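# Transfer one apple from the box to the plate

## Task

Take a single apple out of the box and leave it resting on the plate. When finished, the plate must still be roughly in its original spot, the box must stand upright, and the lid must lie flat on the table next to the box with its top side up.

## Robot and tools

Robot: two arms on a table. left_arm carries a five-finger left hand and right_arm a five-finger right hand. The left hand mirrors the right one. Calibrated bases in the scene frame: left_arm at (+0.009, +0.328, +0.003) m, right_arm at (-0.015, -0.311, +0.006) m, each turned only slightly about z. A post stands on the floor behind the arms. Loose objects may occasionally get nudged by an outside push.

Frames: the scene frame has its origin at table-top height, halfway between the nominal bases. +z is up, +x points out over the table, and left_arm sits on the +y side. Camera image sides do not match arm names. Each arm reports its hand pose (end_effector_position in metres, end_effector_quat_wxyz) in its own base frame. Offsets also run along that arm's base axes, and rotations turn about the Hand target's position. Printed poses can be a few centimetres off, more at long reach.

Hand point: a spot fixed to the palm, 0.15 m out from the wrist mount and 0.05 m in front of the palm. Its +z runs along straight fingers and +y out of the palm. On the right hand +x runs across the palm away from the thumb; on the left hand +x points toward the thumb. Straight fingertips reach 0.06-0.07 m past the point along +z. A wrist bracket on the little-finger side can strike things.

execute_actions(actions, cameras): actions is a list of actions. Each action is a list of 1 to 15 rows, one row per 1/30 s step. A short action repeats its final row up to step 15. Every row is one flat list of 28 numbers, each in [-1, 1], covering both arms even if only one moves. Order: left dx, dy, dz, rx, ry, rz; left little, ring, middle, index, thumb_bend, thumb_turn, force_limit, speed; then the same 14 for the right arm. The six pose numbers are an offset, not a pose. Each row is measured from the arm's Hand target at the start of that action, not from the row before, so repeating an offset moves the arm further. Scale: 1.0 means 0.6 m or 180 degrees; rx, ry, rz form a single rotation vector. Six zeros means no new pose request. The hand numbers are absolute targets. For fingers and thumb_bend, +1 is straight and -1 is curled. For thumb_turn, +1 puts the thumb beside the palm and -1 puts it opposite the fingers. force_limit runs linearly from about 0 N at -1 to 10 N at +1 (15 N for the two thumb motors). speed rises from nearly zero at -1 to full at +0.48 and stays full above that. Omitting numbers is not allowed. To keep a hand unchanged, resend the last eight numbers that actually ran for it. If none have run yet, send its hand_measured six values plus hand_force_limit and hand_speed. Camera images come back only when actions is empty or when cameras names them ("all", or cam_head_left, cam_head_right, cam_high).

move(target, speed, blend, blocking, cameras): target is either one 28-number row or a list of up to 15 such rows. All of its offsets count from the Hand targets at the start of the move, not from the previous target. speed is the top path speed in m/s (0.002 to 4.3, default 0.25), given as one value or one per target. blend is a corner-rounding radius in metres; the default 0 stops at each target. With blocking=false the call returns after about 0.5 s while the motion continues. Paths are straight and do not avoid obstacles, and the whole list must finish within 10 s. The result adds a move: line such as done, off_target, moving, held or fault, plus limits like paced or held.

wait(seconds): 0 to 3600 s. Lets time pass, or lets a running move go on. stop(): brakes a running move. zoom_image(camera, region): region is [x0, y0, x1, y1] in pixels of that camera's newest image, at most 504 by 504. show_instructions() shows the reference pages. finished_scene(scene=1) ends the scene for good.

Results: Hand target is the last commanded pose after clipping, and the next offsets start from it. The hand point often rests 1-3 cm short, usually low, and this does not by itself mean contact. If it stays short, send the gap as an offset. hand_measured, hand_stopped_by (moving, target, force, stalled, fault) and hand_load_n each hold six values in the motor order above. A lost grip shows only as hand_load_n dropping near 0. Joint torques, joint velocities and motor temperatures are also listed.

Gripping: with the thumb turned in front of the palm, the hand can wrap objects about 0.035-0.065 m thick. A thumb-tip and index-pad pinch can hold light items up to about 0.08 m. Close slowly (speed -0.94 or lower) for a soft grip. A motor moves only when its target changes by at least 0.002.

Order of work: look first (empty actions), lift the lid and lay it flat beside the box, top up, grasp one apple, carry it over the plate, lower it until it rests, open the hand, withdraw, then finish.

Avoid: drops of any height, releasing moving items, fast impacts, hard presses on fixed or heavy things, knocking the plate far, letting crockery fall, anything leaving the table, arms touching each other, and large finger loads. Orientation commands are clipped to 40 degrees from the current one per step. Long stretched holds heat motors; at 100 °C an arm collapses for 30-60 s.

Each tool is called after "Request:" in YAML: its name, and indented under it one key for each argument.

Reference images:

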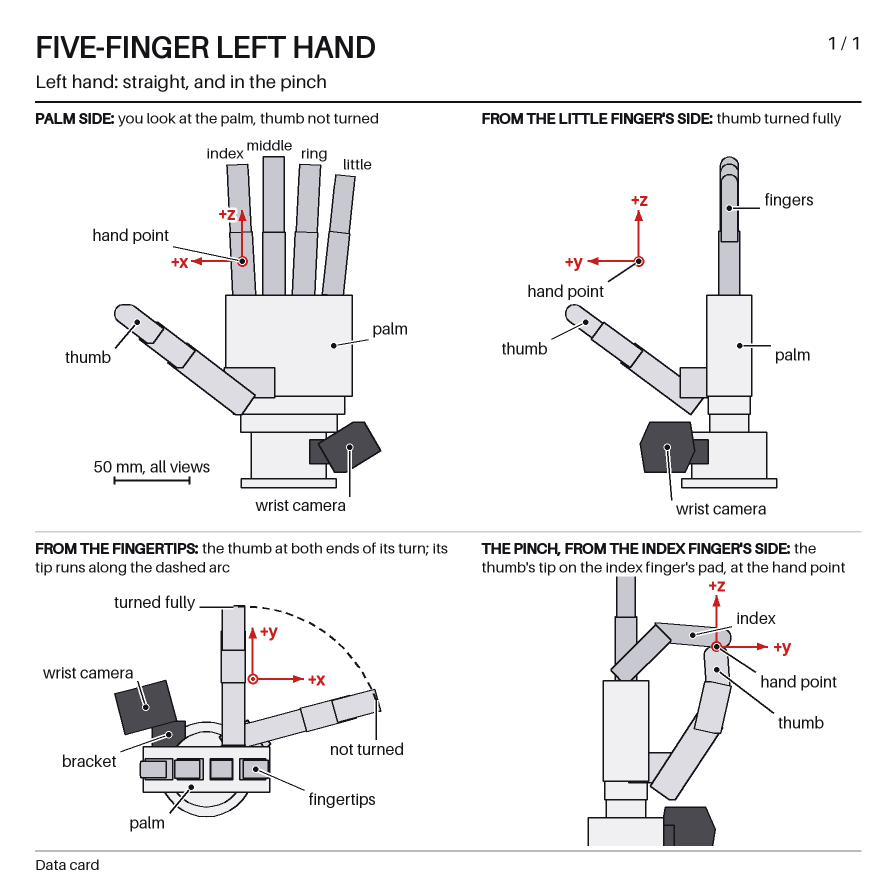

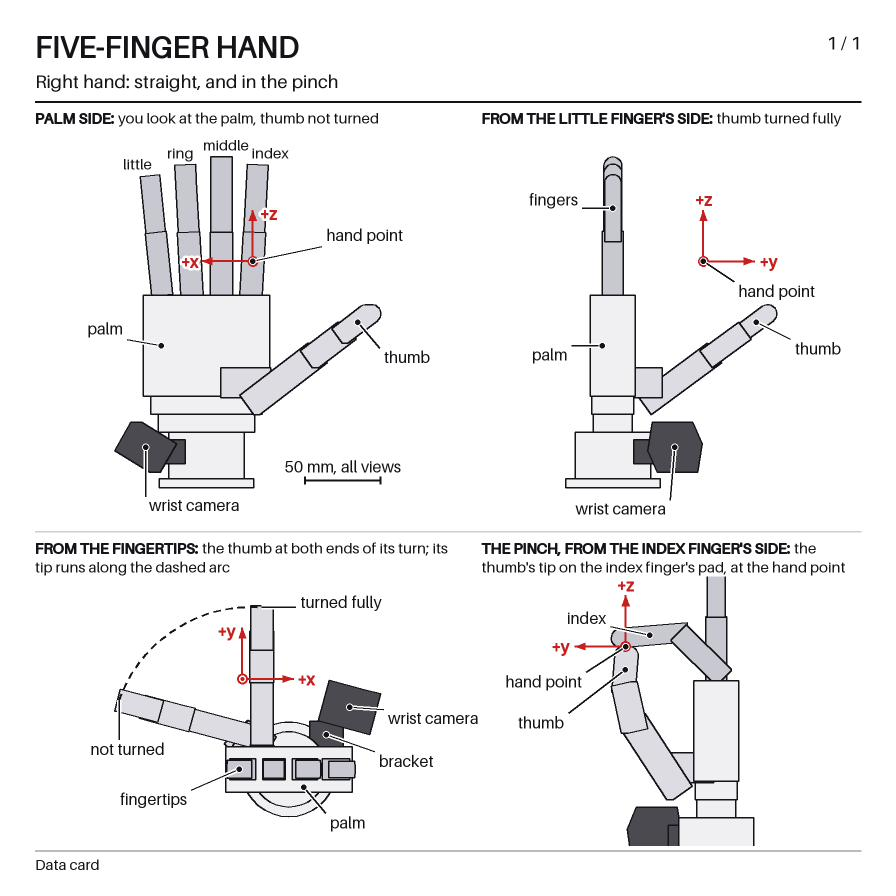

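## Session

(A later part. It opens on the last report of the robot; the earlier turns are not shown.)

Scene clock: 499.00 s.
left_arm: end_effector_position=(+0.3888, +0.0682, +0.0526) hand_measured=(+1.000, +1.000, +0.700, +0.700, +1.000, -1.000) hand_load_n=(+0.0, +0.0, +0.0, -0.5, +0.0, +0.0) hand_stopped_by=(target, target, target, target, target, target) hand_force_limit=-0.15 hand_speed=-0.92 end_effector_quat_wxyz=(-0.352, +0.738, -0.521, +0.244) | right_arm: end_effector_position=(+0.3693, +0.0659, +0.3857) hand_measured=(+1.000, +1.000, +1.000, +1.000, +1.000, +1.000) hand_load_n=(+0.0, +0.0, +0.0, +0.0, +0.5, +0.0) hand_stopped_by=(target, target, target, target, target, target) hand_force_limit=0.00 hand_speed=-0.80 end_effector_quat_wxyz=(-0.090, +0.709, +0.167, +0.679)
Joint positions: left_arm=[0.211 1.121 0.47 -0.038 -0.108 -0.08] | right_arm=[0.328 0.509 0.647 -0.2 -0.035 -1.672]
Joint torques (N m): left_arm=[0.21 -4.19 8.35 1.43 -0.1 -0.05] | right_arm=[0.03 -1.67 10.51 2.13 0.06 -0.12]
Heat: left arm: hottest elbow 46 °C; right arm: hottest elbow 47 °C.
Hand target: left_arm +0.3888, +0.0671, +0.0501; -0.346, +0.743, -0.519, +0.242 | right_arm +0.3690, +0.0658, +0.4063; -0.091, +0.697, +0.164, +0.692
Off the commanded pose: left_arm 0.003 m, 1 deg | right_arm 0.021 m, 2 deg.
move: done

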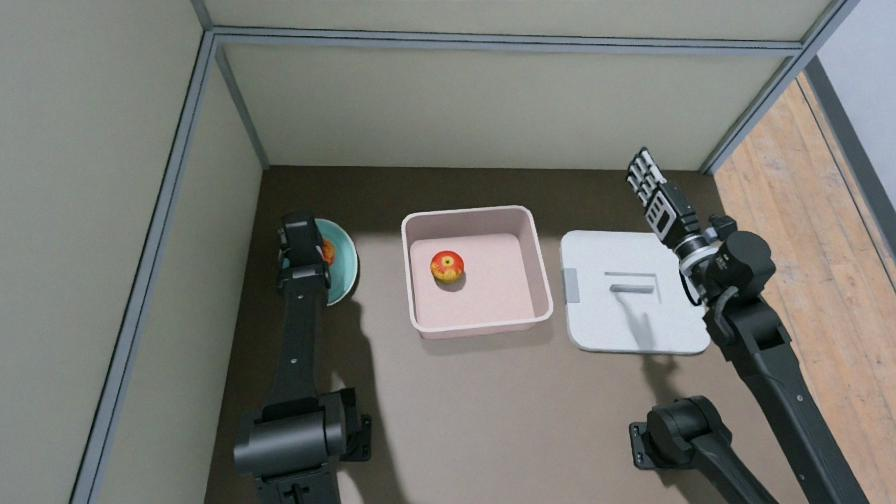

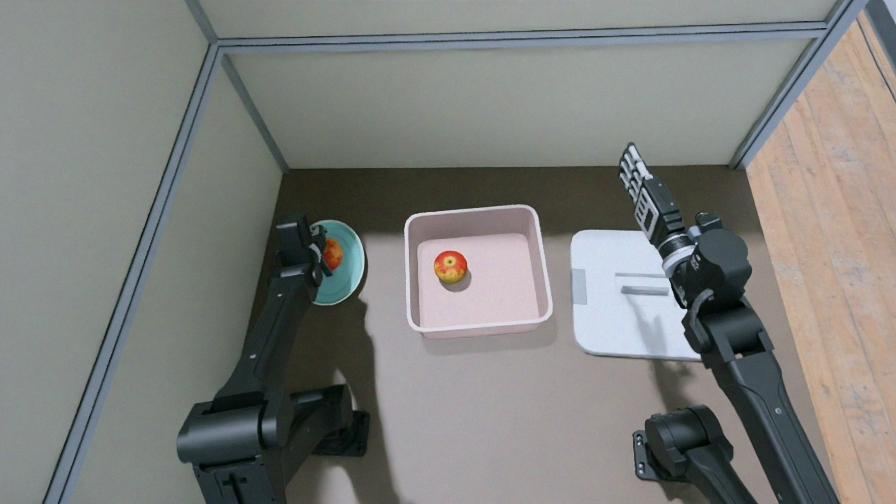

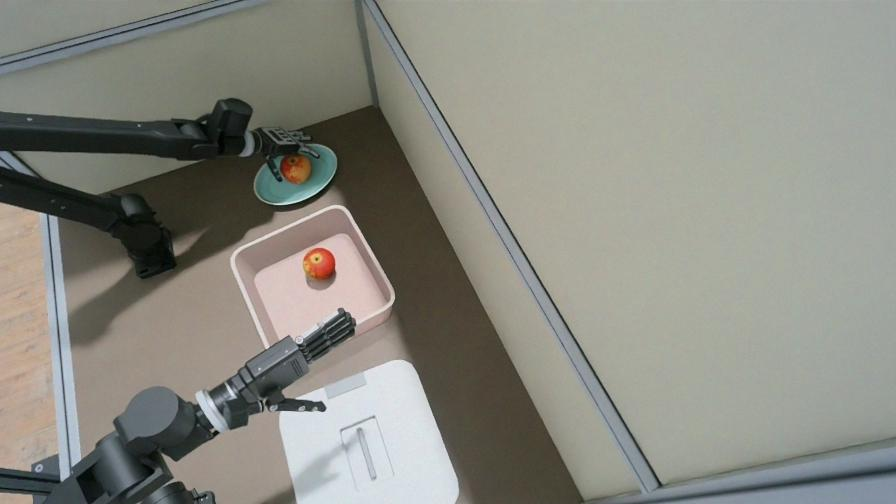

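Request:
move:
  target:
    - [0,0,0,0,0,0,1,1,1,1,1,-1,-0.15,-0.5,0,0,0,0,0,0,1,1,1,1,1,1,0,-0.8]
    - [0,0,0.12,0,0,0,1,1,1,1,1,-1,-0.15,-0.5,0,0,0,0,0,0,1,1,1,1,1,1,0,-0.8]
  speed: 0.08
  cameras: ["all"]

Request:
zoom_image:
  camera: "cam_high"
  region: [230, 110, 350, 230]

Scene clock: 513.73 s.
left_arm: end_effector_position=(+0.3726, +0.0647, +0.0968) hand_measured=(+1.000, +1.000, +1.000, +1.000, +1.000, -1.000) hand_load_n=(+0.0, +0.0, +0.0, +0.0, +0.0, +0.0) hand_stopped_by=(target, target, target, target, target, target) hand_force_limit=-0.15 hand_speed=-0.50 end_effector_quat_wxyz=(-0.333, +0.747, -0.529, +0.226) | right_arm: end_effector_position=(+0.3693, +0.0659, +0.3857) hand_measured=(+1.000, +1.000, +1.000, +1.000, +1.000, +1.000) hand_load_n=(+0.0, +0.0, +0.0, +0.5, +0.0, +0.0) hand_stopped_by=(target, target, target, target, target, target) hand_force_limit=0.00 hand_speed=-0.80 end_effector_quat_wxyz=(-0.090, +0.709, +0.167, +0.679)
Joint positions: left_arm=[0.211 0.994 0.557 -0.311 -0.108 -0.08] | right_arm=[0.328 0.509 0.647 -0.2 -0.035 -1.672]
Joint torques (N m): left_arm=[0.15 -4.84 12.26 1.33 -0.07 -0.07] | right_arm=[-0.15 -1.32 10.51 2.17 0.08 -0.06]
Heat: left arm: hottest elbow 46 °C; right arm: hottest elbow 48 °C.
Hand target: left_arm +0.3887, +0.0671, +0.1220; -0.346, +0.743, -0.519, +0.242 | right_arm +0.3690, +0.0658, +0.4063; -0.091, +0.697, +0.164, +0.692
Off the commanded pose: left_arm 0.030 m, 3 deg | right_arm 0.021 m, 2 deg.
move: off_target (left_arm)

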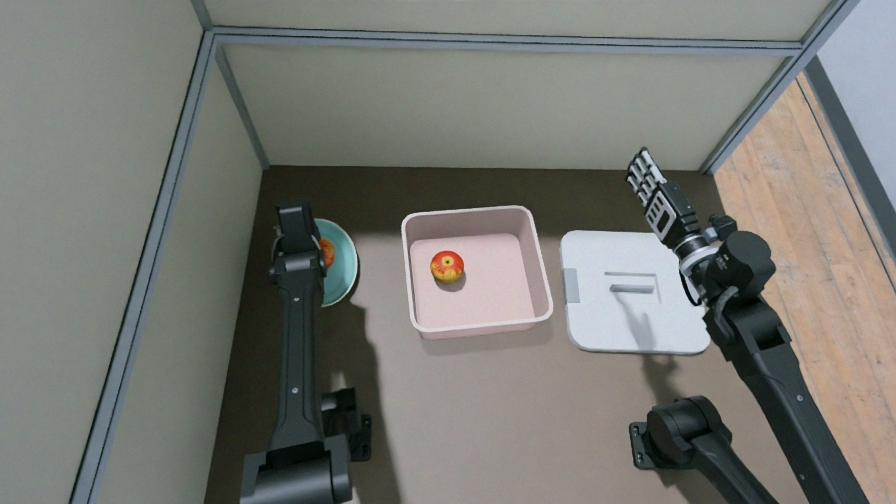

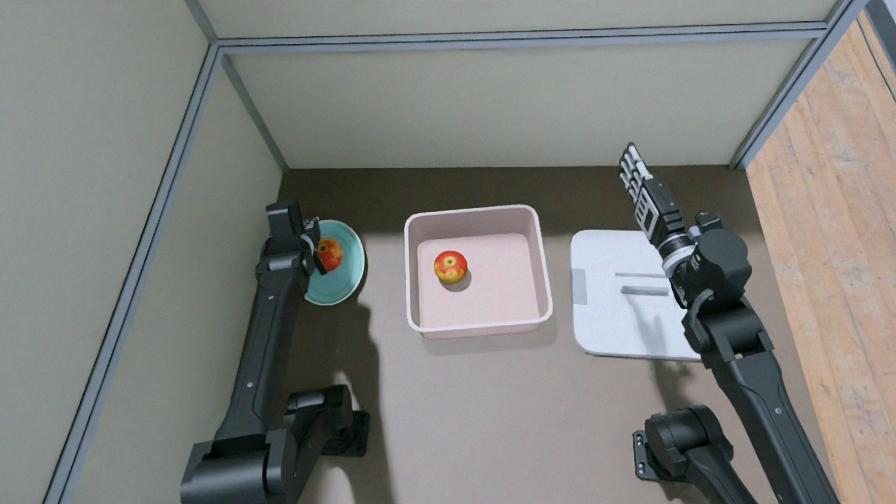

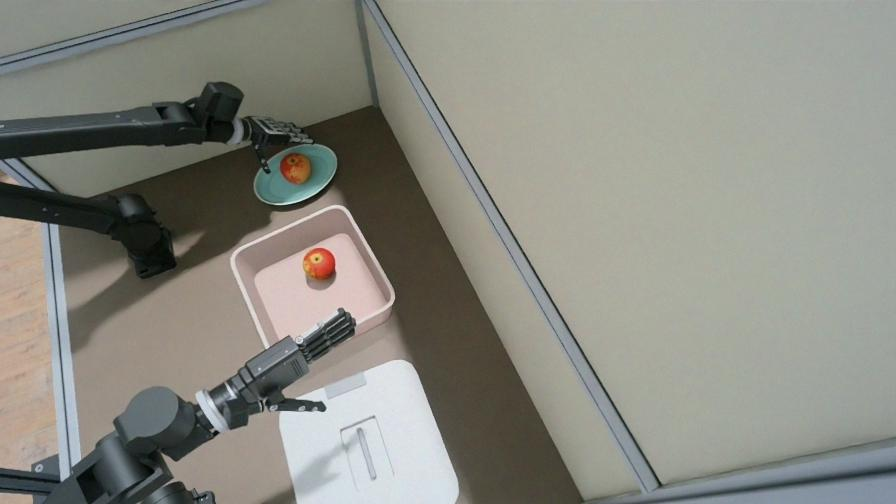

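Scaled by 4.200.

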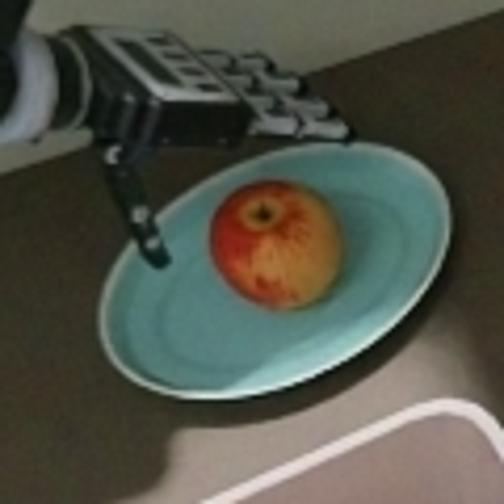

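Request:
move:
  target: [-0.05,0,0.2,0,0,0,1,1,1,1,1,-1,-0.15,-0.5,0,0,0,0,0,0,1,1,1,1,1,1,0,-0.8]
  speed: 0.15
  cameras: ["all"]

Scene clock: 517.90 s.
left_arm: end_effector_position=(+0.3516, +0.0613, +0.2177) hand_measured=(+1.000, +1.000, +1.000, +1.000, +1.000, -1.000) hand_load_n=(+0.0, +0.0, +0.0, +0.0, +0.0, +0.0) hand_stopped_by=(target, target, target, target, target, target) hand_force_limit=-0.15 hand_speed=-0.50 end_effector_quat_wxyz=(-0.331, +0.748, -0.527, +0.232) | right_arm: end_effector_position=(+0.3693, +0.0659, +0.3857) hand_measured=(+1.000, +1.000, +1.000, +1.000, +1.000, +1.000) hand_load_n=(+0.0, +0.0, +0.0, +0.0, +0.0, +0.0) hand_stopped_by=(target, target, target, target, target, target) hand_force_limit=0.00 hand_speed=-0.80 end_effector_quat_wxyz=(-0.090, +0.709, +0.167, +0.679)
Joint positions: left_arm=[0.224 0.822 0.793 -0.712 -0.09 -0.08] | right_arm=[0.328 0.509 0.647 -0.2 -0.035 -1.672]
Joint torques (N m): left_arm=[0.79 -2.78 13 1.36 -0.07 0.1] | right_arm=[0.21 -1.61 10.43 2.07 0.05 -0.1]
Heat: left arm: hottest elbow 46 °C; right arm: hottest elbow 48 °C.
Hand target: left_arm +0.3587, +0.0670, +0.2419; -0.346, +0.743, -0.519, +0.242 | right_arm +0.3690, +0.0658, +0.4063; -0.091, +0.697, +0.164, +0.692
Off the commanded pose: left_arm 0.026 m, 2 deg | right_arm 0.021 m, 2 deg.
move: off_target (left_arm)

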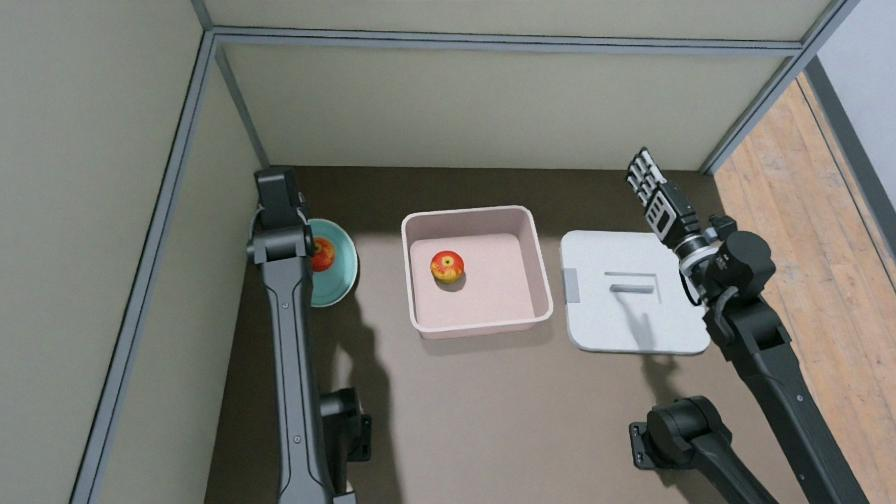

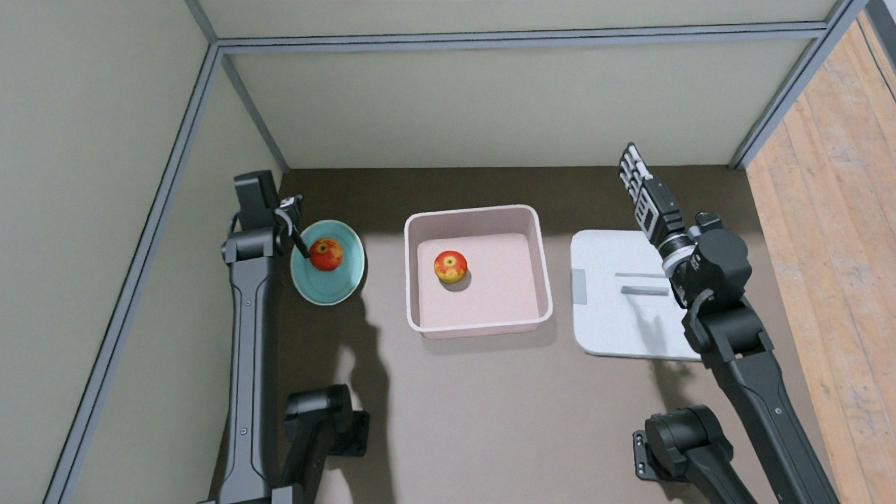

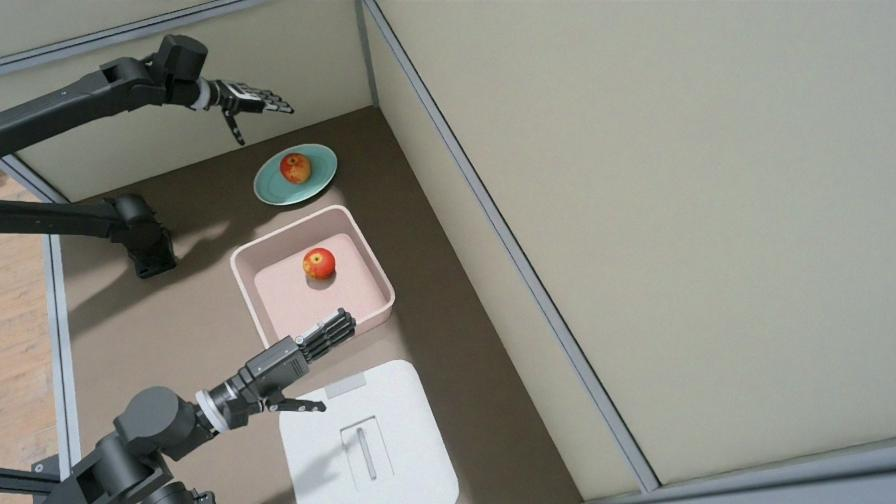

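Request:
finished_scene:

The scene is finished: the task was done.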